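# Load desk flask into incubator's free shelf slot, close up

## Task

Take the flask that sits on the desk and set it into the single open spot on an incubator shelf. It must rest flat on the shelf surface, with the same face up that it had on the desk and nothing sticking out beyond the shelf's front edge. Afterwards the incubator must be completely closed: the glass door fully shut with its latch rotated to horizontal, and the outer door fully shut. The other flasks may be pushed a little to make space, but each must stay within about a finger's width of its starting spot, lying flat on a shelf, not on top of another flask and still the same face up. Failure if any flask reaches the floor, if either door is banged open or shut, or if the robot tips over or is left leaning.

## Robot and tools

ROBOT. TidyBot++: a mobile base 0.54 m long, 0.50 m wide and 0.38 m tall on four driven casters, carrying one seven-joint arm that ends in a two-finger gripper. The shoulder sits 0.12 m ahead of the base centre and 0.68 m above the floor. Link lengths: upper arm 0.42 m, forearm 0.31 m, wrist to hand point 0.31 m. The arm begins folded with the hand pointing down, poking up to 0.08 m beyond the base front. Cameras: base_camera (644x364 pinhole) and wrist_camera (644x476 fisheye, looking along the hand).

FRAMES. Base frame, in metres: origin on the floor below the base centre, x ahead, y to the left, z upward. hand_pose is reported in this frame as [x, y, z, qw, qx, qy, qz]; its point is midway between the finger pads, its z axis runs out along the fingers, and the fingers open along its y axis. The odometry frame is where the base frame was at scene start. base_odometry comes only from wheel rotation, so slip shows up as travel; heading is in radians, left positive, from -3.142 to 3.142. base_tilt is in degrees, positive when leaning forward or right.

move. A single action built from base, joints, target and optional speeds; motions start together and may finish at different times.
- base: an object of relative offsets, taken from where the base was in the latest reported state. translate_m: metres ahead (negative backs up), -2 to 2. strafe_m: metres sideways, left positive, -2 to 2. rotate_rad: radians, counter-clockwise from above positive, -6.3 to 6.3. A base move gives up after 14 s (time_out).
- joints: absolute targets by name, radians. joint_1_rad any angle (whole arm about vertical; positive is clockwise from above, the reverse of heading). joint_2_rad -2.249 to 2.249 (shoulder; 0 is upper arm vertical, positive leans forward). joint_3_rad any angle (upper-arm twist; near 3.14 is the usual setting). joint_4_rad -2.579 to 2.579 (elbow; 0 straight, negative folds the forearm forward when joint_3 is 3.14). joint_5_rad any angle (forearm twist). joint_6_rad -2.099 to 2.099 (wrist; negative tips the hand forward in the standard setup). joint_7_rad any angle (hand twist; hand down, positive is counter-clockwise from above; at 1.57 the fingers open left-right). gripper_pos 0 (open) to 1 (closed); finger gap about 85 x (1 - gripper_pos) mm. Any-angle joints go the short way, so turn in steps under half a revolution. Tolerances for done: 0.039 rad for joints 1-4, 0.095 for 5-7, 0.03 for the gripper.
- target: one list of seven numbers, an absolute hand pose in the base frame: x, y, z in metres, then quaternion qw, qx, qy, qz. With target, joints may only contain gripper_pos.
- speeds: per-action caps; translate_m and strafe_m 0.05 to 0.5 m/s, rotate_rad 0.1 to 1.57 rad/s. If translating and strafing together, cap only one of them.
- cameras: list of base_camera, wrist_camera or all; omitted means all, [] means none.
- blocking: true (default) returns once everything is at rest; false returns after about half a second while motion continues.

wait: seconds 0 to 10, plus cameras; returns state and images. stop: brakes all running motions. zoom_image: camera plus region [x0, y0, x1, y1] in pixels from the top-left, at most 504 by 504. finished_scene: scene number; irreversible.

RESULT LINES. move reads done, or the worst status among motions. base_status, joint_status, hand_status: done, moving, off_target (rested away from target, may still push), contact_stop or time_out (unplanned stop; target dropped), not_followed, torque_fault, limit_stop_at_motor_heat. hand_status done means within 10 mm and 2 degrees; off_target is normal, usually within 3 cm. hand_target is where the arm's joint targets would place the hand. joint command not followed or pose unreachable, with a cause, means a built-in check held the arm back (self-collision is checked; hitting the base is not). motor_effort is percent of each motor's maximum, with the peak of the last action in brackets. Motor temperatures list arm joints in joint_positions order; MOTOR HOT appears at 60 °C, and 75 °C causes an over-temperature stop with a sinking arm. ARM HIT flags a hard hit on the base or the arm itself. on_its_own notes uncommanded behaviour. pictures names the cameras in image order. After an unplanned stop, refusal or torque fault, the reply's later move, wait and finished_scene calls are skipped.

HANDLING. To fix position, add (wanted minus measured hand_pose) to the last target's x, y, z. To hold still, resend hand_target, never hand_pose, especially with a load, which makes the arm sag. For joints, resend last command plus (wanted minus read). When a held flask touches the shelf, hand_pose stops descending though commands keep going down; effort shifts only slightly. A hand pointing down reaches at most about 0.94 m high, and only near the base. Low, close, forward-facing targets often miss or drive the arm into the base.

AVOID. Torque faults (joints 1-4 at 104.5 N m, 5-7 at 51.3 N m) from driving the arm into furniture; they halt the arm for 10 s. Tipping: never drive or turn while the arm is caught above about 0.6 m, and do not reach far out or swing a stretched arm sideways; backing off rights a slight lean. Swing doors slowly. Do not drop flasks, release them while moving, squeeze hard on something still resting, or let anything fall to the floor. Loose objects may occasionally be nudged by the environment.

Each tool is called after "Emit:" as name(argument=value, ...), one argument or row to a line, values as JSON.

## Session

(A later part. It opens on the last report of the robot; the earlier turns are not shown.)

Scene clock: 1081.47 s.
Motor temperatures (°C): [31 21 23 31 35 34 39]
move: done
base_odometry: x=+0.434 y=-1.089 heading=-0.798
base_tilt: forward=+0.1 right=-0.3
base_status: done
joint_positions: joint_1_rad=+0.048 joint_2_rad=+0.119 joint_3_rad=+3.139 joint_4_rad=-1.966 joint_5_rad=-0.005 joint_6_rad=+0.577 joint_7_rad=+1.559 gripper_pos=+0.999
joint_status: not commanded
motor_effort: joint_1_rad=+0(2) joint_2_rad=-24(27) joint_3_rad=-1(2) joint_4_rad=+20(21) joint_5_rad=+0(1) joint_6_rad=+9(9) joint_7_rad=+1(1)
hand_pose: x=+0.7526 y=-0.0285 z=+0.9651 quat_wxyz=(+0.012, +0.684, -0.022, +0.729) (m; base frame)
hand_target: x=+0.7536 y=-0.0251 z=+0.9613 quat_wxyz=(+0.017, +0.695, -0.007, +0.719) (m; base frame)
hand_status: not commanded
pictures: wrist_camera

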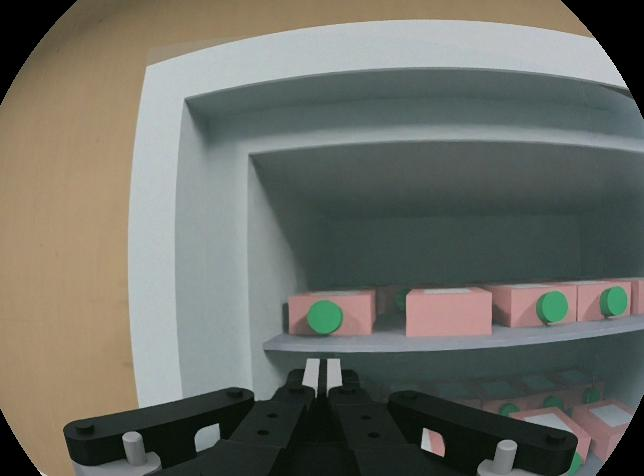

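Emit:
move(
  base={"translate_m": 0.03, "strafe_m": -0.01},
  speeds={"translate_m": 0.05},
  cameras=["wrist_camera"],
)

Emit:
move(
  base={"translate_m": 0.02, "strafe_m": -0.005},
  speeds={"translate_m": 0.05},
  cameras=["wrist_camera"],
)

Scene clock: 1089.23 s.
Motor temperatures (°C): [31 21 23 31 35 34 39]
move: done
base_odometry: x=+0.448 y=-1.118 heading=-0.798
base_tilt: forward=+0.0 right=-0.3
base_status: done
joint_positions: joint_1_rad=+0.048 joint_2_rad=+0.118 joint_3_rad=+3.139 joint_4_rad=-1.966 joint_5_rad=-0.005 joint_6_rad=+0.577 joint_7_rad=+1.559 gripper_pos=+0.999
joint_status: not commanded
motor_effort: joint_1_rad=+0(2) joint_2_rad=-24(28) joint_3_rad=+0(2) joint_4_rad=+20(22) joint_5_rad=+0(1) joint_6_rad=+9(9) joint_7_rad=+1(1)
hand_pose: x=+0.7524 y=-0.0283 z=+0.9653 quat_wxyz=(+0.012, +0.684, -0.022, +0.729) (m; base frame)
hand_target: x=+0.7536 y=-0.0251 z=+0.9613 quat_wxyz=(+0.017, +0.695, -0.007, +0.719) (m; base frame)
hand_status: not commanded
pictures: wrist_camera

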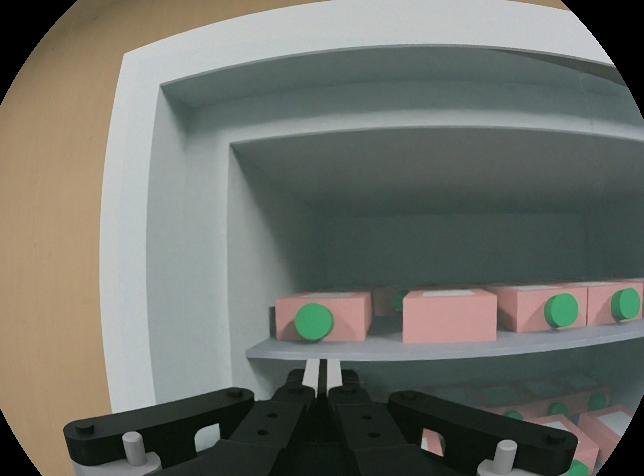

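Scene clock: 1090.10 s.
Motor temperatures (°C): [31 21 23 31 35 34 39]
move: done
base_odometry: x=+0.458 y=-1.136 heading=-0.799
base_tilt: forward=+0.1 right=-0.3
base_status: done
joint_positions: joint_1_rad=+0.048 joint_2_rad=+0.119 joint_3_rad=+3.139 joint_4_rad=-1.965 joint_5_rad=-0.005 joint_6_rad=+0.576 joint_7_rad=+1.559 gripper_pos=+0.999
joint_status: not commanded
motor_effort: joint_1_rad=+0(2) joint_2_rad=-25(26) joint_3_rad=-1(2) joint_4_rad=+20(21) joint_5_rad=+0(1) joint_6_rad=+9(9) joint_7_rad=+0(1)
hand_pose: x=+0.7527 y=-0.0284 z=+0.9650 quat_wxyz=(+0.012, +0.684, -0.022, +0.729) (m; base frame)
hand_target: x=+0.7536 y=-0.0251 z=+0.9613 quat_wxyz=(+0.017, +0.695, -0.007, +0.719) (m; base frame)
hand_status: not commanded
pictures: wrist_camera

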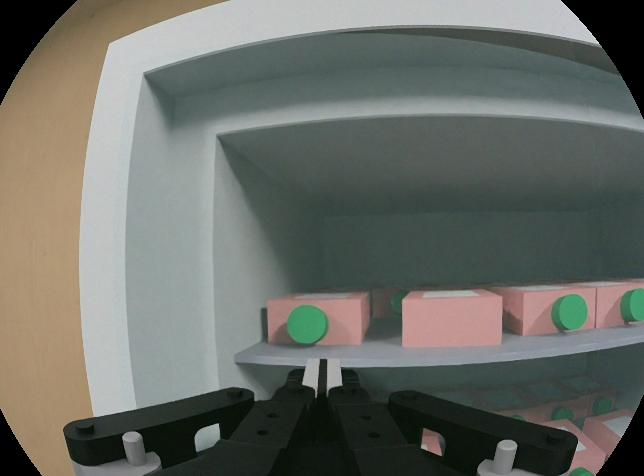

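Emit:
zoom_image(
  camera="wrist_camera",
  region=[80, 0, 560, 300],
)

Scaled by 1.050.

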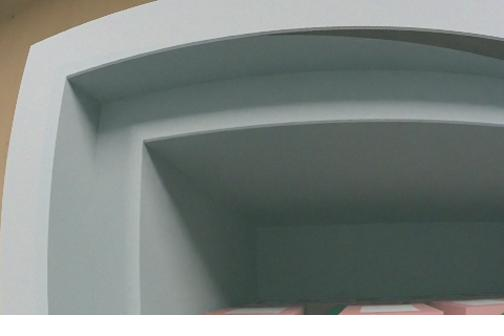

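Emit:
move(
  base={"translate_m": 0.02, "strafe_m": -0.005},
  speeds={"translate_m": 0.05},
  cameras=["wrist_camera"],
)

Emit:
move(
  base={"translate_m": 0.02, "strafe_m": -0.005},
  speeds={"translate_m": 0.05},
  cameras=["wrist_camera"],
)

Scene clock: 1100.87 s.
Motor temperatures (°C): [31 21 23 31 35 34 39]
move: done
base_odometry: x=+0.469 y=-1.154 heading=-0.799
base_tilt: forward=+0.1 right=-0.3
base_status: done
joint_positions: joint_1_rad=+0.048 joint_2_rad=+0.118 joint_3_rad=+3.139 joint_4_rad=-1.965 joint_5_rad=-0.005 joint_6_rad=+0.576 joint_7_rad=+1.559 gripper_pos=+0.999
joint_status: not commanded
motor_effort: joint_1_rad=+0(1) joint_2_rad=-24(27) joint_3_rad=-1(3) joint_4_rad=+20(22) joint_5_rad=+1(1) joint_6_rad=+9(9) joint_7_rad=+0(1)
hand_pose: x=+0.7526 y=-0.0284 z=+0.9651 quat_wxyz=(+0.012, +0.684, -0.022, +0.729) (m; base frame)
hand_target: x=+0.7536 y=-0.0251 z=+0.9613 quat_wxyz=(+0.017, +0.695, -0.007, +0.719) (m; base frame)
hand_status: not commanded
pictures: wrist_camera

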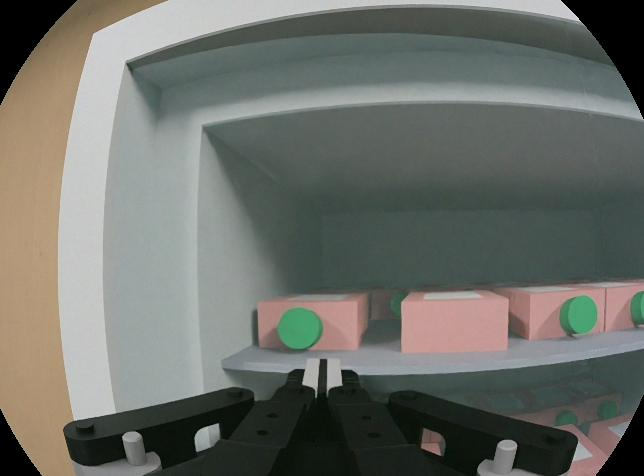

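Scene clock: 1101.73 s.
Motor temperatures (°C): [31 22 23 31 35 34 39]
move: done
base_odometry: x=+0.479 y=-1.172 heading=-0.799
base_tilt: forward=+0.0 right=-0.3
base_status: done
joint_positions: joint_1_rad=+0.048 joint_2_rad=+0.118 joint_3_rad=+3.139 joint_4_rad=-1.965 joint_5_rad=-0.005 joint_6_rad=+0.576 joint_7_rad=+1.559 gripper_pos=+0.999
joint_status: not commanded
motor_effort: joint_1_rad=+0(1) joint_2_rad=-24(28) joint_3_rad=-2(2) joint_4_rad=+20(21) joint_5_rad=+1(1) joint_6_rad=+9(10) joint_7_rad=+0(1)
hand_pose: x=+0.7526 y=-0.0284 z=+0.9649 quat_wxyz=(+0.012, +0.684, -0.022, +0.729) (m; base frame)
hand_target: x=+0.7536 y=-0.0251 z=+0.9613 quat_wxyz=(+0.017, +0.695, -0.007, +0.719) (m; base frame)
hand_status: not commanded
pictures: wrist_camera

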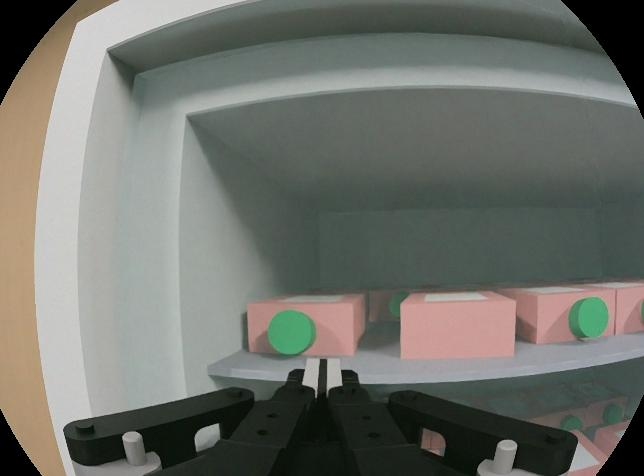

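Emit:
move(
  base={"translate_m": 0.015, "strafe_m": -0.003},
  speeds={"translate_m": 0.05},
  cameras=["wrist_camera"],
)

Emit:
move(
  base={"translate_m": 0.015, "strafe_m": -0.003},
  speeds={"translate_m": 0.05},
  cameras=["wrist_camera"],
)

Scene clock: 1113.07 s.
Motor temperatures (°C): [31 22 23 31 35 34 39]
move: done
base_odometry: x=+0.487 y=-1.185 heading=-0.799
base_tilt: forward=+0.1 right=-0.3
base_status: done
joint_positions: joint_1_rad=+0.048 joint_2_rad=+0.119 joint_3_rad=+3.139 joint_4_rad=-1.965 joint_5_rad=-0.005 joint_6_rad=+0.575 joint_7_rad=+1.559 gripper_pos=+0.999
joint_status: not commanded
motor_effort: joint_1_rad=+0(2) joint_2_rad=-25(27) joint_3_rad=-1(2) joint_4_rad=+20(22) joint_5_rad=+0(1) joint_6_rad=+9(9) joint_7_rad=+0(1)
hand_pose: x=+0.7528 y=-0.0284 z=+0.9647 quat_wxyz=(+0.012, +0.684, -0.022, +0.729) (m; base frame)
hand_target: x=+0.7536 y=-0.0251 z=+0.9613 quat_wxyz=(+0.017, +0.695, -0.007, +0.719) (m; base frame)
hand_status: not commanded
pictures: wrist_camera

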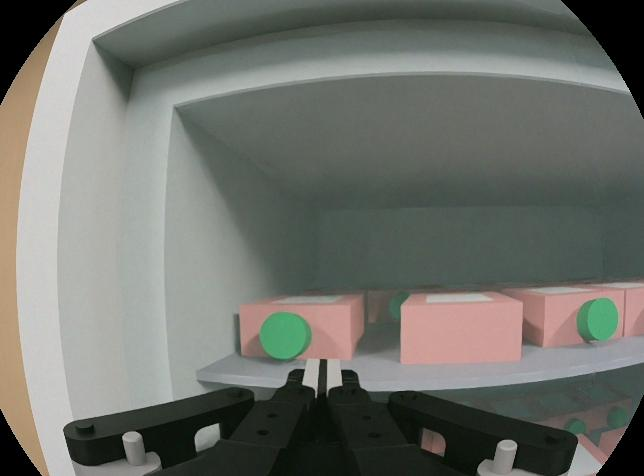

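Scene clock: 1113.97 s.
Motor temperatures (°C): [31 22 23 31 35 34 39]
move: done
base_odometry: x=+0.496 y=-1.198 heading=-0.799
base_tilt: forward=+0.1 right=-0.3
base_status: done
joint_positions: joint_1_rad=+0.048 joint_2_rad=+0.114 joint_3_rad=+3.139 joint_4_rad=-1.966 joint_5_rad=-0.005 joint_6_rad=+0.574 joint_7_rad=+1.559 gripper_pos=+0.999
joint_status: not commanded
motor_effort: joint_1_rad=-1(1) joint_2_rad=-23(25) joint_3_rad=-1(2) joint_4_rad=+21(27) joint_5_rad=+0(1) joint_6_rad=+9(10) joint_7_rad=+0(1)
hand_pose: x=+0.7514 y=-0.0283 z=+0.9662 quat_wxyz=(+0.012, +0.684, -0.022, +0.729) (m; base frame)
hand_target: x=+0.7536 y=-0.0251 z=+0.9613 quat_wxyz=(+0.017, +0.695, -0.007, +0.719) (m; base frame)
hand_status: not commanded
pictures: wrist_camera

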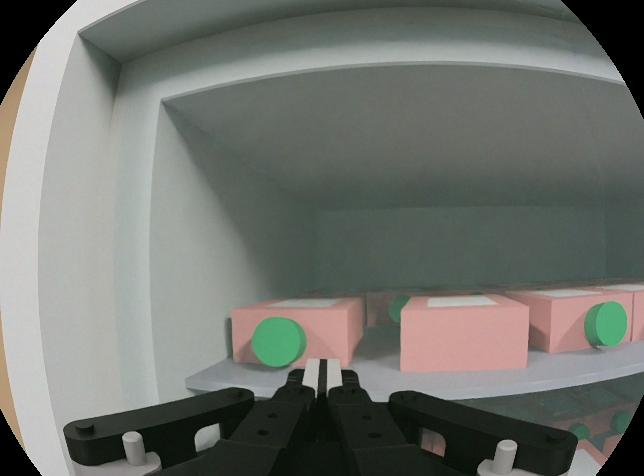

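Emit:
move(
  base={"translate_m": 0.012, "strafe_m": -0.003},
  speeds={"translate_m": 0.05},
  cameras=["wrist_camera"],
)

Scene clock: 1125.23 s.
Motor temperatures (°C): [31 22 23 31 35 34 39]
move: done
base_odometry: x=+0.502 y=-1.208 heading=-0.799
base_tilt: forward=+0.0 right=-0.3
base_status: done
joint_positions: joint_1_rad=+0.046 joint_2_rad=+0.087 joint_3_rad=+3.137 joint_4_rad=-1.993 joint_5_rad=-0.005 joint_6_rad=+0.568 joint_7_rad=+1.559 gripper_pos=+0.999
joint_status: not commanded
motor_effort: joint_1_rad=+1(3) joint_2_rad=-17(24) joint_3_rad=+1(3) joint_4_rad=+27(30) joint_5_rad=+0(1) joint_6_rad=+11(11) joint_7_rad=+1(1)
hand_pose: x=+0.7401 y=-0.0256 z=+0.9662 quat_wxyz=(+0.010, +0.686, -0.021, +0.728) (m; base frame)
hand_target: x=+0.7536 y=-0.0251 z=+0.9613 quat_wxyz=(+0.017, +0.695, -0.007, +0.719) (m; base frame)
hand_status: not commanded
pictures: wrist_camera

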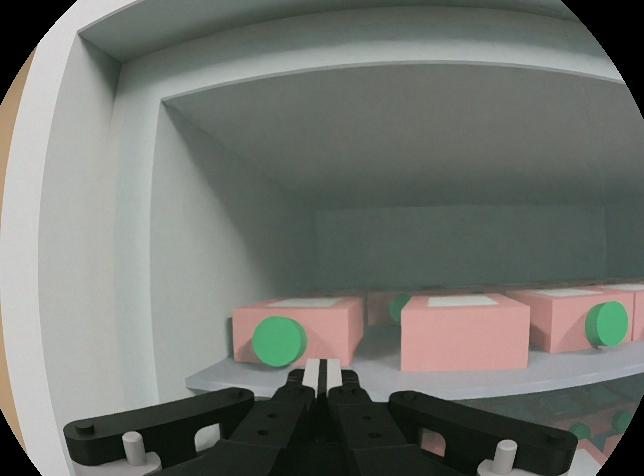

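Emit:
move(
  base={"translate_m": -0.3},
  speeds={"translate_m": 0.15},
  cameras=[],
)

Emit:
move(
  base={"rotate_rad": -0.14},
  joints={"joint_1_rad": 0, "joint_2_rad": -0.342, "joint_4_rad": -2.506, "joint_6_rad": 0.55},
)

Scene clock: 1135.50 s.
Motor temperatures (°C): [31 22 23 31 35 34 39]
move: done
base_odometry: x=+0.292 y=-0.993 heading=-0.799
base_tilt: forward=+0.0 right=-0.4
base_status: done
joint_positions: joint_1_rad=+0.047 joint_2_rad=+0.117 joint_3_rad=+3.137 joint_4_rad=-1.956 joint_5_rad=-0.005 joint_6_rad=+0.568 joint_7_rad=+1.559 gripper_pos=+0.999
joint_status: not commanded
motor_effort: joint_1_rad=+0(2) joint_2_rad=-24(27) joint_3_rad=-1(2) joint_4_rad=+19(25) joint_5_rad=+0(1) joint_6_rad=+9(10) joint_7_rad=+0(1)
hand_pose: x=+0.7537 y=-0.0265 z=+0.9687 quat_wxyz=(+0.010, +0.683, -0.021, +0.730) (m; base frame)
hand_target: x=+0.7536 y=-0.0251 z=+0.9613 quat_wxyz=(+0.017, +0.695, -0.007, +0.719) (m; base frame)
hand_status: not commanded
pictures: none
No camera images: "cameras" was empty.

Scene clock: 1137.27 s.
Motor temperatures (°C): [31 22 23 31 35 34 39]
move: done
base_odometry: x=+0.292 y=-0.993 heading=-0.940
base_tilt: forward=+0.0 right=-0.4
base_status: done
joint_positions: joint_1_rad=+0.016 joint_2_rad=-0.326 joint_3_rad=+3.146 joint_4_rad=-2.495 joint_5_rad=-0.005 joint_6_rad=+0.568 joint_7_rad=+1.559 gripper_pos=+0.999
joint_status: all done
motor_effort: joint_1_rad=-1(4) joint_2_rad=-7(25) joint_3_rad=+0(4) joint_4_rad=+20(21) joint_5_rad=+1(1) joint_6_rad=+9(10) joint_7_rad=+0(1)
hand_pose: x=+0.5551 y=-0.0083 z=+0.8940 quat_wxyz=(+0.002, +0.718, -0.014, +0.696) (m; base frame)
hand_target: x=+0.5495 y=+0.0066 z=+0.8889 quat_wxyz=(-0.001, +0.722, +0.011, +0.692) (m; base frame)
hand_status: not commanded
pictures: base_camera, wrist_camera

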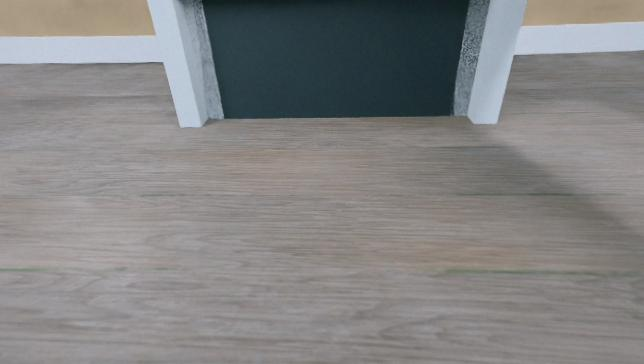

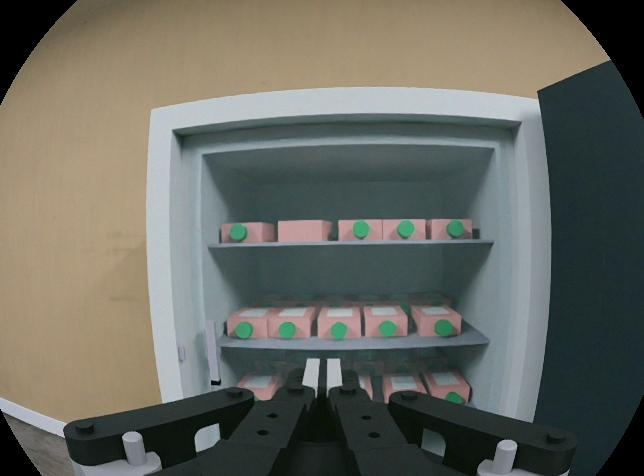

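Emit:
zoom_image(
  camera="wrist_camera",
  region=[150, 280, 290, 420],
)

Scaled by 3.600.

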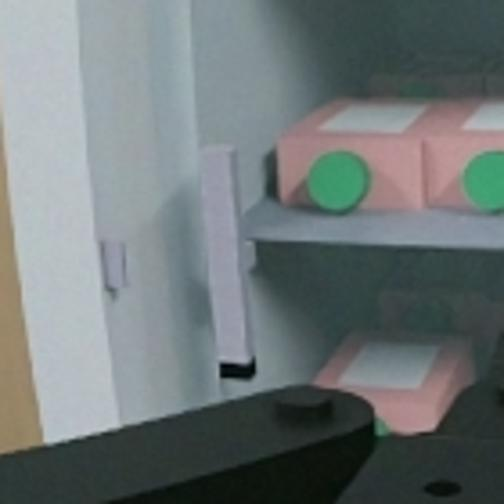

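Emit:
move(
  joints={"joint_1_rad": 0.0, "joint_2_rad": 0.579, "joint_4_rad": -2.268, "joint_6_rad": 1.32},
  cameras=[],
)

Emit:
move(
  base={"translate_m": 0.13, "strafe_m": 0.12},
  speeds={"translate_m": 0.15},
)

Scene clock: 1214.67 s.
Motor temperatures (°C): [31 21 23 31 35 34 39]
move: done
base_odometry: x=+0.292 y=-0.993 heading=-0.940
base_tilt: forward=+0.0 right=-0.3
base_status: not commanded
joint_positions: joint_1_rad=+0.016 joint_2_rad=+0.576 joint_3_rad=+3.146 joint_4_rad=-2.286 joint_5_rad=-0.005 joint_6_rad=+1.268 joint_7_rad=+1.559 gripper_pos=+0.999
joint_status: all done
motor_effort: joint_1_rad=-1(2) joint_2_rad=-30(32) joint_3_rad=-1(3) joint_4_rad=+11(20) joint_5_rad=+0(1) joint_6_rad=+9(10) joint_7_rad=+1(1)
hand_pose: x=+0.7462 y=-0.0120 z=+0.7255 quat_wxyz=(+0.005, +0.715, -0.012, +0.699) (m; base frame)
hand_target: x=+0.7514 y=+0.0108 z=+0.7468 quat_wxyz=(-0.012, +0.691, +0.009, +0.722) (m; base frame)
hand_status: not commanded
pictures: none
No camera images: "cameras" was empty.

Scene clock: 1216.50 s.
Motor temperatures (°C): [31 21 23 31 35 34 39]
move: done
base_odometry: x=+0.466 y=-1.027 heading=-0.941
base_tilt: forward=+0.1 right=-0.4
base_status: done
joint_positions: joint_1_rad=+0.007 joint_2_rad=+0.577 joint_3_rad=+3.146 joint_4_rad=-2.281 joint_5_rad=-0.005 joint_6_rad=+1.271 joint_7_rad=+1.559 gripper_pos=+0.999
joint_status: not commanded
motor_effort: joint_1_rad=+0(2) joint_2_rad=-31(31) joint_3_rad=-1(2) joint_4_rad=+10(11) joint_5_rad=+1(1) joint_6_rad=+9(9) joint_7_rad=+1(1)
hand_pose: x=+0.7477 y=-0.0067 z=+0.7275 quat_wxyz=(+0.002, +0.713, -0.009, +0.701) (m; base frame)
hand_target: x=+0.7514 y=+0.0108 z=+0.7468 quat_wxyz=(-0.012, +0.691, +0.009, +0.722) (m; base frame)
hand_status: not commanded
pictures: base_camera, wrist_camera

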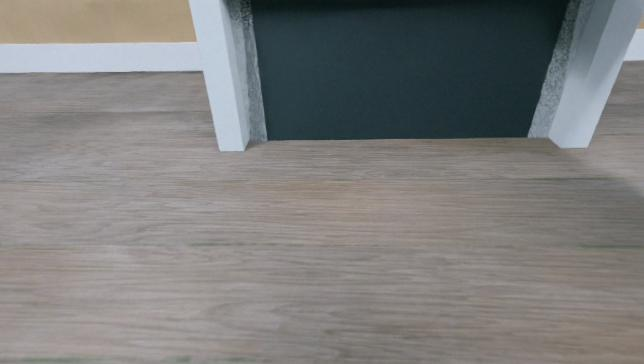

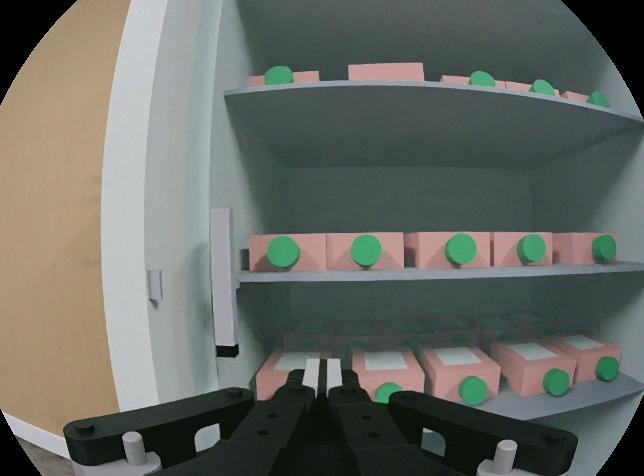

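Emit:
move(
  joints={"joint_7_rad": 0.0},
  base={"translate_m": 0.06, "strafe_m": 0.02},
  speeds={"translate_m": 0.1},
  cameras=["wrist_camera"],
)

Scene clock: 1260.57 s.
Motor temperatures (°C): [31 22 23 31 35 34 39]
move: done
base_odometry: x=+0.518 y=-1.064 heading=-0.940
base_tilt: forward=+0.1 right=-0.3
base_status: done
joint_positions: joint_1_rad=+0.007 joint_2_rad=+0.580 joint_3_rad=+3.146 joint_4_rad=-2.277 joint_5_rad=-0.005 joint_6_rad=+1.272 joint_7_rad=+0.076 gripper_pos=+0.999
joint_status: all done
motor_effort: joint_1_rad=+0(3) joint_2_rad=-31(32) joint_3_rad=-2(2) joint_4_rad=+10(11) joint_5_rad=+0(1) joint_6_rad=+9(9) joint_7_rad=+1(1)
hand_pose: x=+0.7490 y=-0.0065 z=+0.7278 quat_wxyz=(-0.473, +0.519, -0.488, +0.519) (m; base frame)
hand_target: x=+0.7514 y=+0.0108 z=+0.7468 quat_wxyz=(-0.516, +0.498, -0.480, +0.505) (m; base frame)
hand_status: not commanded
pictures: wrist_camera

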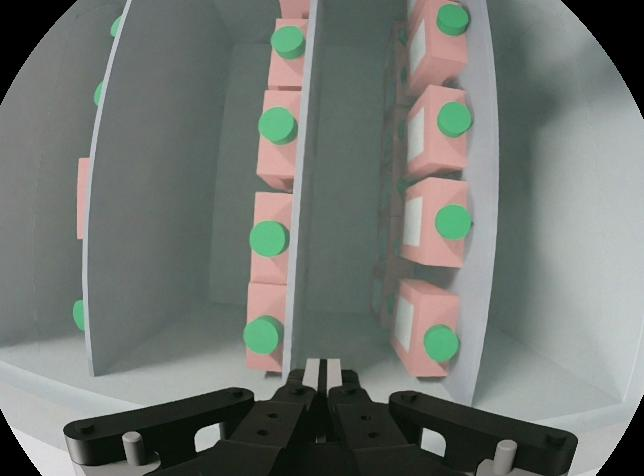

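Emit:
move(
  joints={"joint_7_rad": 3.1},
  cameras=["wrist_camera"],
)

Scene clock: 1270.53 s.
Motor temperatures (°C): [31 22 23 31 35 34 39]
move: done
base_odometry: x=+0.518 y=-1.064 heading=-0.940
base_tilt: forward=+0.1 right=-0.4
base_status: not commanded
joint_positions: joint_1_rad=+0.007 joint_2_rad=+0.580 joint_3_rad=+3.146 joint_4_rad=-2.277 joint_5_rad=-0.005 joint_6_rad=+1.272 joint_7_rad=+3.024 gripper_pos=+0.999
joint_status: all done
motor_effort: joint_1_rad=+0(2) joint_2_rad=-30(31) joint_3_rad=-1(2) joint_4_rad=+10(11) joint_5_rad=+0(1) joint_6_rad=+9(9) joint_7_rad=+0(1)
hand_pose: x=+0.7490 y=-0.0065 z=+0.7278 quat_wxyz=(+0.471, +0.536, +0.469, +0.521) (m; base frame)
hand_target: x=+0.7514 y=+0.0108 z=+0.7468 quat_wxyz=(+0.494, +0.490, +0.488, +0.527) (m; base frame)
hand_status: not commanded
pictures: wrist_camera

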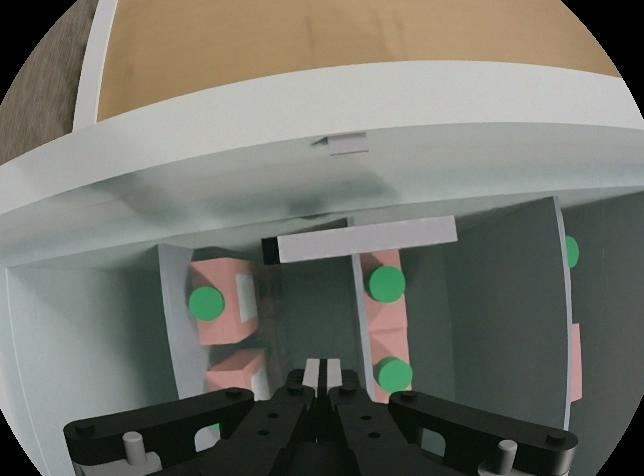

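Emit:
move(
  joints={"joint_2_rad": 0.618, "joint_4_rad": -2.274, "joint_6_rad": 1.365},
  cameras=[],
)

Emit:
move(
  base={"translate_m": 0.06},
  speeds={"translate_m": 0.06},
  cameras=["wrist_camera"],
)

Scene clock: 1284.57 s.
Motor temperatures (°C): [31 22 23 31 35 34 39]
move: done
base_odometry: x=+0.518 y=-1.064 heading=-0.940
base_tilt: forward=+0.0 right=-0.3
base_status: not commanded
joint_positions: joint_1_rad=+0.007 joint_2_rad=+0.615 joint_3_rad=+3.146 joint_4_rad=-2.277 joint_5_rad=-0.005 joint_6_rad=+1.320 joint_7_rad=+3.024 gripper_pos=+0.999
joint_status: all done
motor_effort: joint_1_rad=+0(1) joint_2_rad=-31(32) joint_3_rad=-1(2) joint_4_rad=+10(11) joint_5_rad=+0(1) joint_6_rad=+9(10) joint_7_rad=+0(1)
hand_pose: x=+0.7506 y=-0.0065 z=+0.7203 quat_wxyz=(+0.474, +0.532, +0.466, +0.524) (m; base frame)
hand_target: x=+0.7513 y=+0.0109 z=+0.7337 quat_wxyz=(+0.494, +0.490, +0.488, +0.527) (m; base frame)
hand_status: not commanded
pictures: none
No camera images: "cameras" was empty.

Scene clock: 1286.03 s.
Motor temperatures (°C): [31 22 23 31 35 34 39]
move: done
base_odometry: x=+0.553 y=-1.112 heading=-0.940
base_tilt: forward=+0.1 right=-0.3
base_status: done
joint_positions: joint_1_rad=+0.007 joint_2_rad=+0.616 joint_3_rad=+3.146 joint_4_rad=-2.277 joint_5_rad=-0.005 joint_6_rad=+1.320 joint_7_rad=+3.024 gripper_pos=+0.999
joint_status: not commanded
motor_effort: joint_1_rad=-1(1) joint_2_rad=-31(33) joint_3_rad=-1(3) joint_4_rad=+10(11) joint_5_rad=+0(1) joint_6_rad=+9(9) joint_7_rad=+0(1)
hand_pose: x=+0.7507 y=-0.0065 z=+0.7195 quat_wxyz=(+0.473, +0.533, +0.467, +0.524) (m; base frame)
hand_target: x=+0.7513 y=+0.0109 z=+0.7337 quat_wxyz=(+0.494, +0.490, +0.488, +0.527) (m; base frame)
hand_status: not commanded
pictures: wrist_camera

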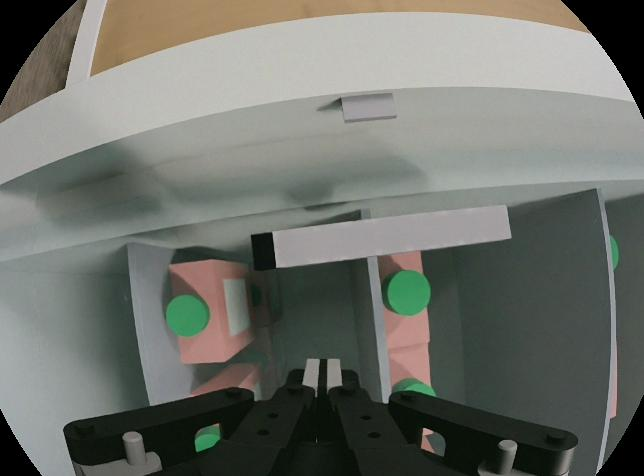

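Emit:
move(
  base={"translate_m": 0.016},
  speeds={"translate_m": 0.05},
  cameras=[],
)

Emit:
move(
  base={"strafe_m": 0.035},
  speeds={"strafe_m": 0.05},
  cameras=["wrist_camera"],
)

Scene clock: 1296.40 s.
Motor temperatures (°C): [31 22 23 31 35 34 39]
move: done
base_odometry: x=+0.563 y=-1.125 heading=-0.940
base_tilt: forward=+0.1 right=-0.3
base_status: done
joint_positions: joint_1_rad=+0.007 joint_2_rad=+0.617 joint_3_rad=+3.146 joint_4_rad=-2.277 joint_5_rad=-0.005 joint_6_rad=+1.320 joint_7_rad=+3.024 gripper_pos=+0.999
joint_status: not commanded
motor_effort: joint_1_rad=+1(1) joint_2_rad=-31(33) joint_3_rad=-1(2) joint_4_rad=+10(11) joint_5_rad=+1(1) joint_6_rad=+9(9) joint_7_rad=+0(1)
hand_pose: x=+0.7507 y=-0.0065 z=+0.7191 quat_wxyz=(+0.473, +0.533, +0.467, +0.524) (m; base frame)
hand_target: x=+0.7513 y=+0.0109 z=+0.7337 quat_wxyz=(+0.494, +0.490, +0.488, +0.527) (m; base frame)
hand_status: not commanded
pictures: none
No camera images: "cameras" was empty.

Scene clock: 1297.57 s.
Motor temperatures (°C): [31 22 23 31 35 34 39]
move: done
base_odometry: x=+0.591 y=-1.104 heading=-0.940
base_tilt: forward=+0.1 right=-0.3
base_status: done
joint_positions: joint_1_rad=+0.005 joint_2_rad=+0.617 joint_3_rad=+3.146 joint_4_rad=-2.277 joint_5_rad=-0.005 joint_6_rad=+1.320 joint_7_rad=+3.024 gripper_pos=+0.999
joint_status: not commanded
motor_effort: joint_1_rad=-1(3) joint_2_rad=-31(32) joint_3_rad=-2(4) joint_4_rad=+10(10) joint_5_rad=+0(1) joint_6_rad=+9(9) joint_7_rad=+0(1)
hand_pose: x=+0.7507 y=-0.0052 z=+0.7191 quat_wxyz=(+0.473, +0.532, +0.467, +0.524) (m; base frame)
hand_target: x=+0.7513 y=+0.0109 z=+0.7337 quat_wxyz=(+0.494, +0.490, +0.488, +0.527) (m; base frame)
hand_status: not commanded
pictures: wrist_camera

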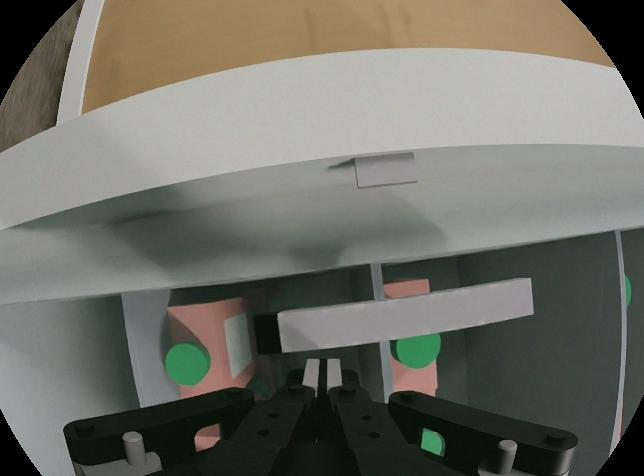

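Emit:
move(
  base={"strafe_m": 0.02},
  speeds={"strafe_m": 0.05},
  cameras=["wrist_camera"],
)

Scene clock: 1301.90 s.
Motor temperatures (°C): [31 22 23 30 35 34 39]
move: done
base_odometry: x=+0.608 y=-1.093 heading=-0.940
base_tilt: forward=+0.1 right=-0.3
base_status: done
joint_positions: joint_1_rad=+0.004 joint_2_rad=+0.617 joint_3_rad=+3.146 joint_4_rad=-2.277 joint_5_rad=-0.005 joint_6_rad=+1.320 joint_7_rad=+3.024 gripper_pos=+0.999
joint_status: not commanded
motor_effort: joint_1_rad=+0(4) joint_2_rad=-31(32) joint_3_rad=-2(3) joint_4_rad=+10(10) joint_5_rad=+0(1) joint_6_rad=+9(10) joint_7_rad=+0(1)
hand_pose: x=+0.7507 y=-0.0045 z=+0.7191 quat_wxyz=(+0.472, +0.532, +0.468, +0.525) (m; base frame)
hand_target: x=+0.7513 y=+0.0109 z=+0.7337 quat_wxyz=(+0.494, +0.490, +0.488, +0.527) (m; base frame)
hand_status: not commanded
pictures: wrist_camera

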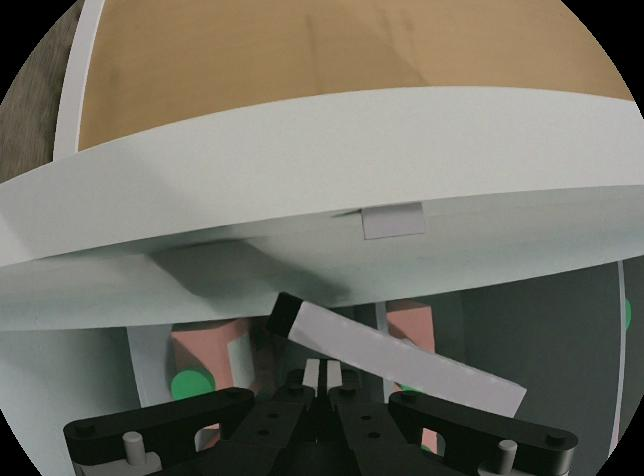

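Emit:
move(
  base={"strafe_m": 0.015},
  joints={"joint_2_rad": 0.608},
  speeds={"strafe_m": 0.05},
  cameras=["wrist_camera"],
)

Scene clock: 1316.83 s.
Motor temperatures (°C): [31 22 23 30 35 34 39]
move: done
base_odometry: x=+0.620 y=-1.084 heading=-0.940
base_tilt: forward=+0.1 right=-0.3
base_status: done
joint_positions: joint_1_rad=+0.004 joint_2_rad=+0.617 joint_3_rad=+3.146 joint_4_rad=-2.277 joint_5_rad=-0.005 joint_6_rad=+1.320 joint_7_rad=+3.024 gripper_pos=+0.999
joint_status: all done
motor_effort: joint_1_rad=+0(3) joint_2_rad=-31(33) joint_3_rad=-1(4) joint_4_rad=+9(10) joint_5_rad=+0(2) joint_6_rad=+9(9) joint_7_rad=+0(1)
hand_pose: x=+0.7507 y=-0.0044 z=+0.7192 quat_wxyz=(+0.472, +0.532, +0.468, +0.525) (m; base frame)
hand_target: x=+0.7507 y=+0.0109 z=+0.7400 quat_wxyz=(+0.496, +0.487, +0.485, +0.530) (m; base frame)
hand_status: not commanded
pictures: wrist_camera

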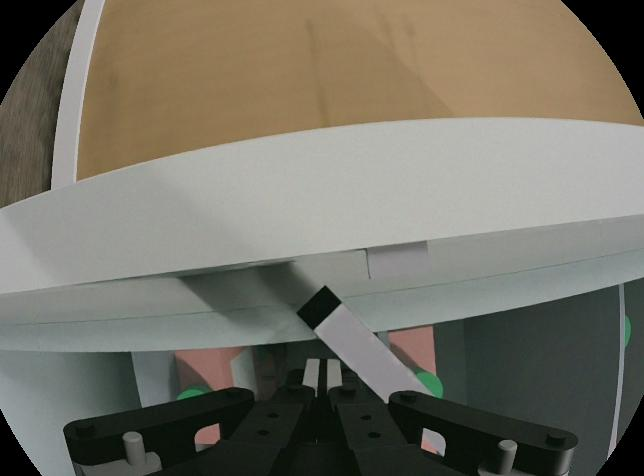

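Emit:
move(
  base={"strafe_m": 0.005},
  joints={"joint_2_rad": 0.588},
  speeds={"strafe_m": 0.05},
  cameras=["wrist_camera"],
)

Scene clock: 1321.87 s.
Motor temperatures (°C): [31 22 23 30 35 34 39]
move: done
base_odometry: x=+0.624 y=-1.081 heading=-0.940
base_tilt: forward=+0.1 right=-0.3
base_status: done
joint_positions: joint_1_rad=+0.003 joint_2_rad=+0.611 joint_3_rad=+3.146 joint_4_rad=-2.277 joint_5_rad=-0.005 joint_6_rad=+1.320 joint_7_rad=+3.024 gripper_pos=+0.999
joint_status: all done
motor_effort: joint_1_rad=-1(4) joint_2_rad=-31(33) joint_3_rad=-2(4) joint_4_rad=+10(11) joint_5_rad=+0(2) joint_6_rad=+10(10) joint_7_rad=+0(1)
hand_pose: x=+0.7505 y=-0.0038 z=+0.7231 quat_wxyz=(+0.473, +0.530, +0.466, +0.527) (m; base frame)
hand_target: x=+0.7494 y=+0.0109 z=+0.7527 quat_wxyz=(+0.501, +0.482, +0.480, +0.534) (m; base frame)
hand_status: not commanded
pictures: wrist_camera

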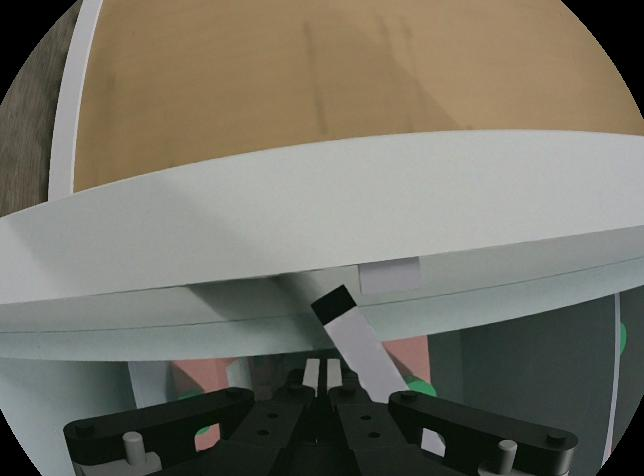

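Emit:
move(
  joints={"joint_2_rad": 0.57},
  cameras=["wrist_camera"],
)

Emit:
move(
  joints={"joint_2_rad": 0.555},
  cameras=["wrist_camera"],
)

Scene clock: 1326.03 s.
Motor temperatures (°C): [31 22 23 30 35 34 39]
move: done
base_odometry: x=+0.624 y=-1.081 heading=-0.940
base_tilt: forward=+0.0 right=-0.4
base_status: not commanded
joint_positions: joint_1_rad=+0.003 joint_2_rad=+0.599 joint_3_rad=+3.146 joint_4_rad=-2.278 joint_5_rad=-0.005 joint_6_rad=+1.320 joint_7_rad=+3.024 gripper_pos=+0.999
joint_status: all done
motor_effort: joint_1_rad=+0(1) joint_2_rad=-32(34) joint_3_rad=-1(2) joint_4_rad=+10(12) joint_5_rad=+0(0) joint_6_rad=+10(11) joint_7_rad=+0(1)
hand_pose: x=+0.7499 y=-0.0037 z=+0.7301 quat_wxyz=(+0.476, +0.527, +0.464, +0.530) (m; base frame)
hand_target: x=+0.7481 y=+0.0109 z=+0.7640 quat_wxyz=(+0.506, +0.477, +0.476, +0.539) (m; base frame)
hand_status: not commanded
pictures: wrist_camera

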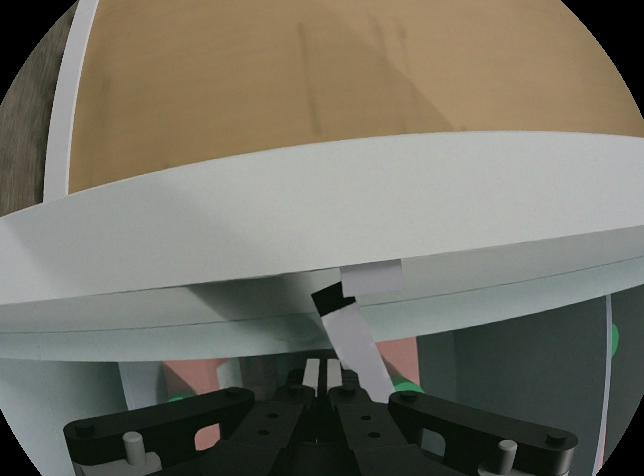

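Scene clock: 1326.63 s.
Motor temperatures (°C): [31 22 23 30 35 34 39]
move: done
base_odometry: x=+0.624 y=-1.081 heading=-0.940
base_tilt: forward=+0.1 right=-0.3
base_status: not commanded
joint_positions: joint_1_rad=+0.003 joint_2_rad=+0.586 joint_3_rad=+3.146 joint_4_rad=-2.278 joint_5_rad=-0.005 joint_6_rad=+1.321 joint_7_rad=+3.024 gripper_pos=+0.999
joint_status: all done
motor_effort: joint_1_rad=+0(1) joint_2_rad=-33(34) joint_3_rad=-1(2) joint_4_rad=+12(13) joint_5_rad=+1(1) joint_6_rad=+11(13) joint_7_rad=+0(1)
hand_pose: x=+0.7489 y=-0.0037 z=+0.7385 quat_wxyz=(+0.479, +0.524, +0.461, +0.533) (m; base frame)
hand_target: x=+0.7468 y=+0.0109 z=+0.7734 quat_wxyz=(+0.509, +0.473, +0.472, +0.542) (m; base frame)
hand_status: not commanded
pictures: wrist_camera

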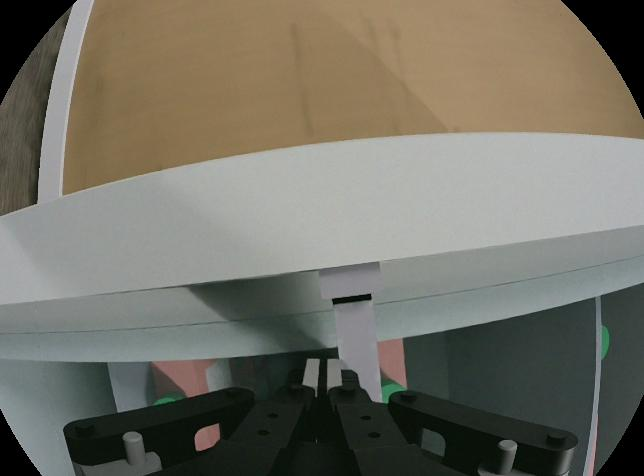

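Emit:
zoom_image(
  camera="wrist_camera",
  region=[220, 220, 500, 440],
)

Scaled by 1.800.

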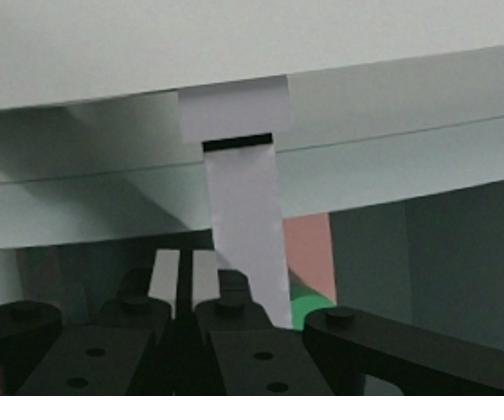

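Emit:
move(
  joints={"joint_2_rad": 0.547},
  cameras=["wrist_camera"],
)

Emit:
zoom_image(
  camera="wrist_camera",
  region=[220, 220, 500, 440],
)

Scene clock: 1339.23 s.
Motor temperatures (°C): [31 22 23 30 35 34 39]
move: done
base_odometry: x=+0.624 y=-1.081 heading=-0.940
base_tilt: forward=+0.0 right=-0.4
base_status: not commanded
joint_positions: joint_1_rad=+0.003 joint_2_rad=+0.585 joint_3_rad=+3.146 joint_4_rad=-2.279 joint_5_rad=-0.005 joint_6_rad=+1.321 joint_7_rad=+3.024 gripper_pos=+0.999
joint_status: all done
motor_effort: joint_1_rad=+0(1) joint_2_rad=-34(35) joint_3_rad=-1(2) joint_4_rad=+13(13) joint_5_rad=+0(1) joint_6_rad=+12(13) joint_7_rad=+0(1)
hand_pose: x=+0.7488 y=-0.0037 z=+0.7386 quat_wxyz=(+0.479, +0.524, +0.461, +0.533) (m; base frame)
hand_target: x=+0.7460 y=+0.0109 z=+0.7785 quat_wxyz=(+0.511, +0.471, +0.470, +0.544) (m; base frame)
hand_status: not commanded
pictures: wrist_camera

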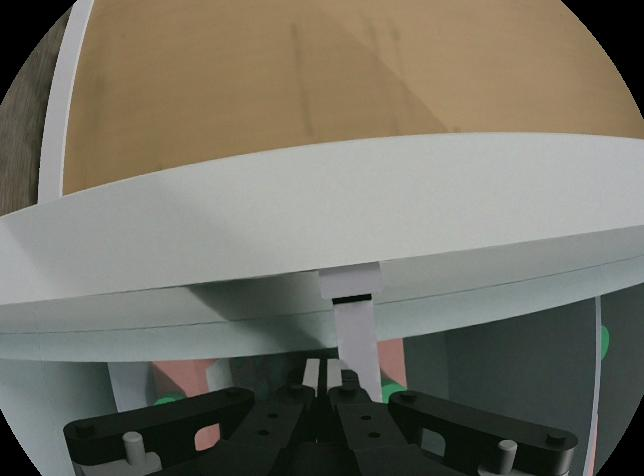

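Scaled by 1.800.

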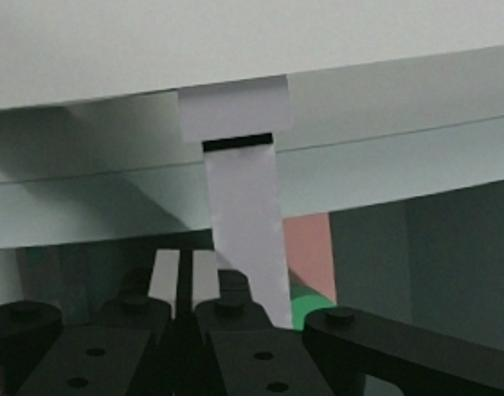

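Emit:
move(
  joints={"joint_2_rad": 0.535},
  cameras=["wrist_camera"],
)

Scene clock: 1343.80 s.
Motor temperatures (°C): [31 22 23 30 35 34 39]
move: off_target
base_odometry: x=+0.624 y=-1.081 heading=-0.940
base_tilt: forward=+0.0 right=-0.3
base_status: not commanded
joint_positions: joint_1_rad=+0.003 joint_2_rad=+0.581 joint_3_rad=+3.146 joint_4_rad=-2.285 joint_5_rad=-0.005 joint_6_rad=+1.321 joint_7_rad=+3.024 gripper_pos=+0.999
joint_status: joint_2_rad off_target (ended at +0.581, target +0.535)
motor_effort: joint_1_rad=+0(1) joint_2_rad=-35(36) joint_3_rad=-1(2) joint_4_rad=+13(15) joint_5_rad=+0(1) joint_6_rad=+13(14) joint_7_rad=+0(0)
hand_pose: x=+0.7467 y=-0.0037 z=+0.7388 quat_wxyz=(+0.479, +0.524, +0.461, +0.532) (m; base frame)
hand_target: x=+0.7448 y=+0.0109 z=+0.7860 quat_wxyz=(+0.514, +0.468, +0.467, +0.547) (m; base frame)
hand_status: not commanded
pictures: wrist_camera

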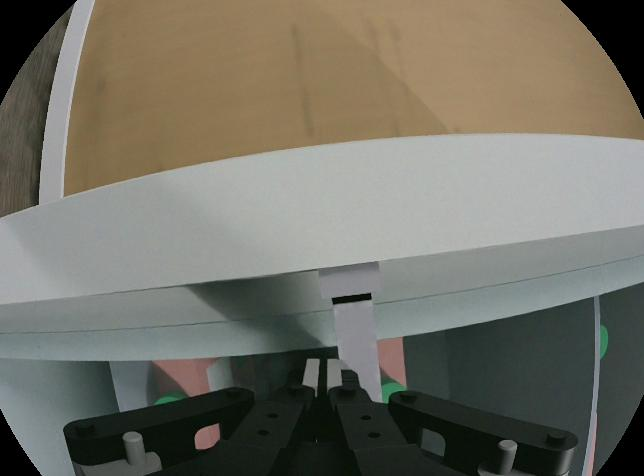

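Emit:
move(
  joints={"joint_2_rad": 0.6},
  cameras=[],
)

Emit:
move(
  base={"translate_m": -0.3},
  speeds={"translate_m": 0.12},
  cameras=[],
)

Emit:
move(
  joints={"joint_1_rad": 0, "joint_2_rad": -0.342, "joint_4_rad": -2.506, "joint_6_rad": 0.55, "joint_7_rad": 1.57},
)

Emit:
zoom_image(
  camera="wrist_camera",
  region=[120, 220, 420, 420],
)

Scene clock: 1354.90 s.
Motor temperatures (°C): [31 22 23 30 35 34 39]
move: done
base_odometry: x=+0.624 y=-1.081 heading=-0.940
base_tilt: forward=+0.1 right=-0.3
base_status: not commanded
joint_positions: joint_1_rad=+0.003 joint_2_rad=+0.589 joint_3_rad=+3.146 joint_4_rad=-2.285 joint_5_rad=-0.005 joint_6_rad=+1.334 joint_7_rad=+3.024 gripper_pos=+0.999
joint_status: all done
motor_effort: joint_1_rad=+0(1) joint_2_rad=-30(36) joint_3_rad=-2(2) joint_4_rad=+11(14) joint_5_rad=+0(1) joint_6_rad=+8(13) joint_7_rad=+0(1)
hand_pose: x=+0.7470 y=-0.0037 z=+0.7381 quat_wxyz=(+0.480, +0.523, +0.460, +0.534) (m; base frame)
hand_target: x=+0.7502 y=+0.0109 z=+0.7451 quat_wxyz=(+0.498, +0.485, +0.483, +0.531) (m; base frame)
hand_status: not commanded
pictures: none
No camera images: "cameras" was empty.

Scene clock: 1357.97 s.
Motor temperatures (°C): [31 22 23 30 35 34 39]
move: done
base_odometry: x=+0.447 y=-0.838 heading=-0.940
base_tilt: forward=+0.0 right=-0.3
base_status: done
joint_positions: joint_1_rad=+0.003 joint_2_rad=+0.597 joint_3_rad=+3.146 joint_4_rad=-2.279 joint_5_rad=-0.005 joint_6_rad=+1.334 joint_7_rad=+3.024 gripper_pos=+0.999
joint_status: not commanded
motor_effort: joint_1_rad=+0(2) joint_2_rad=-31(32) joint_3_rad=-2(3) joint_4_rad=+10(11) joint_5_rad=+0(1) joint_6_rad=+9(9) joint_7_rad=+0(1)
hand_pose: x=+0.7492 y=-0.0037 z=+0.7351 quat_wxyz=(+0.479, +0.523, +0.461, +0.533) (m; base frame)
hand_target: x=+0.7502 y=+0.0109 z=+0.7451 quat_wxyz=(+0.498, +0.485, +0.483, +0.531) (m; base frame)
hand_status: not commanded
pictures: none
No camera images: "cameras" was empty.

Scene clock: 1360.63 s.
Motor temperatures (°C): [31 22 23 30 35 34 39]
move: done
base_odometry: x=+0.447 y=-0.839 heading=-0.940
base_tilt: forward=+0.0 right=-0.3
base_status: not commanded
joint_positions: joint_1_rad=+0.003 joint_2_rad=-0.327 joint_3_rad=+3.146 joint_4_rad=-2.493 joint_5_rad=-0.005 joint_6_rad=+0.605 joint_7_rad=+1.650 gripper_pos=+0.999
joint_status: all done
motor_effort: joint_1_rad=-1(1) joint_2_rad=-7(33) joint_3_rad=+0(2) joint_4_rad=+20(20) joint_5_rad=+0(1) joint_6_rad=+9(10) joint_7_rad=+0(1)
hand_pose: x=+0.5553 y=-0.0026 z=+0.9070 quat_wxyz=(+0.029, +0.703, +0.023, +0.710) (m; base frame)
hand_target: x=+0.5495 y=+0.0066 z=+0.8890 quat_wxyz=(+0.003, +0.722, +0.015, +0.692) (m; base frame)
hand_status: not commanded
pictures: base_camera, wrist_camera

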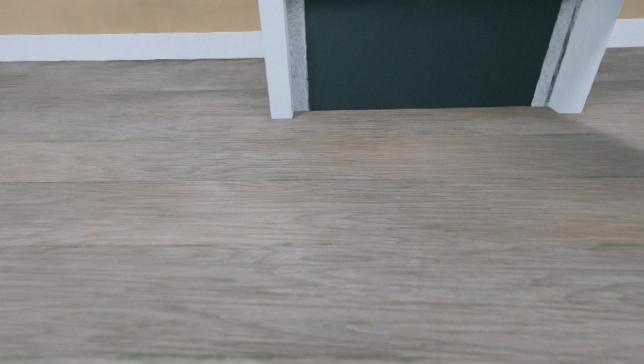

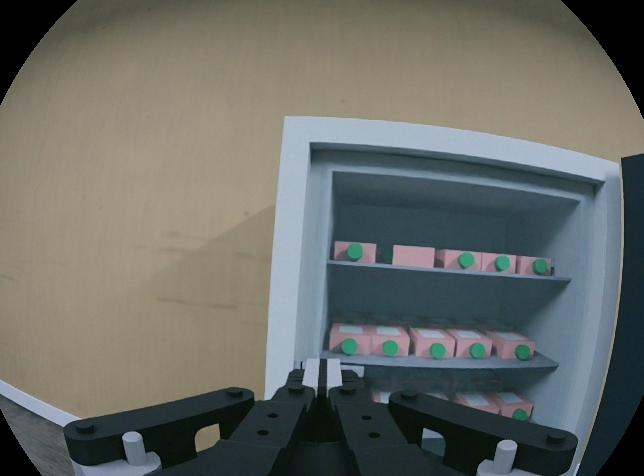

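Scaled by 1.680.

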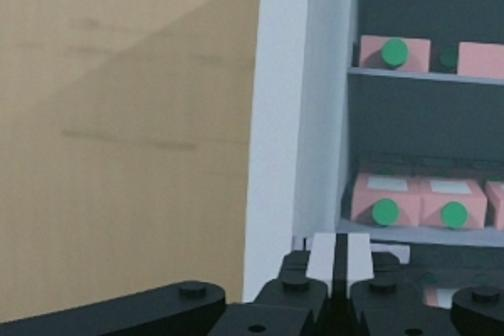

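Emit:
move(
  base={"translate_m": -0.483, "strafe_m": -0.51, "rotate_rad": -0.6},
  speeds={"translate_m": 0.3},
  joints={"joint_1_rad": 0, "joint_2_rad": -0.2, "joint_4_rad": -2.35, "joint_6_rad": 0.6, "joint_7_rad": 1.49},
)

Scene clock: 1391.50 s.
Motor temperatures (°C): [31 22 23 30 35 34 39]
move: done
base_odometry: x=-0.250 y=-0.749 heading=-1.541
base_tilt: forward=+0.1 right=-0.3
base_status: done
joint_positions: joint_1_rad=+0.004 joint_2_rad=-0.205 joint_3_rad=+3.146 joint_4_rad=-2.362 joint_5_rad=-0.005 joint_6_rad=+0.603 joint_7_rad=+1.568 gripper_pos=+0.999
joint_status: all done
motor_effort: joint_1_rad=-1(3) joint_2_rad=-12(14) joint_3_rad=-1(3) joint_4_rad=+19(20) joint_5_rad=+0(1) joint_6_rad=+9(10) joint_7_rad=+0(1)
hand_pose: x=+0.6064 y=-0.0035 z=+0.9253 quat_wxyz=(+0.001, +0.701, -0.006, +0.713) (m; base frame)
hand_target: x=+0.6097 y=+0.0071 z=+0.9285 quat_wxyz=(-0.026, +0.700, -0.013, +0.714) (m; base frame)
hand_status: not commanded
pictures: base_camera, wrist_camera

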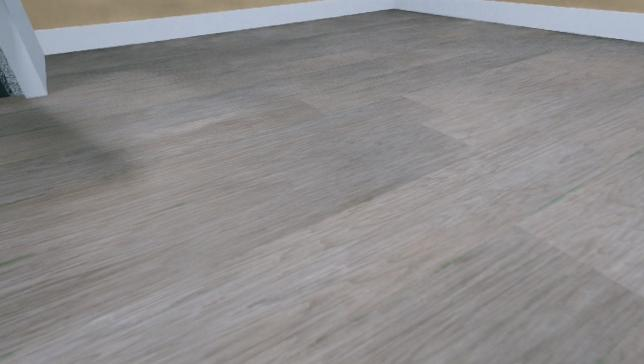

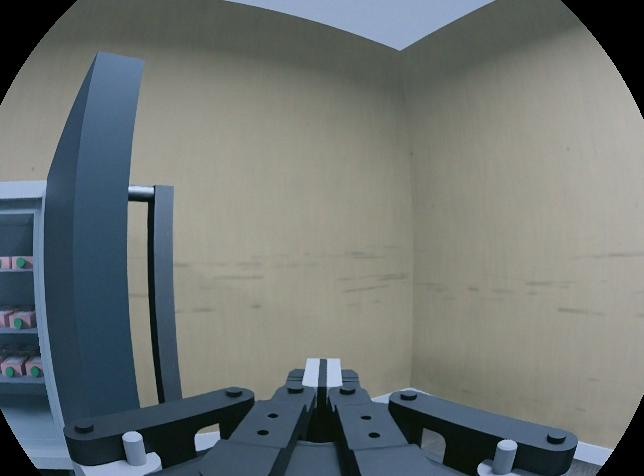

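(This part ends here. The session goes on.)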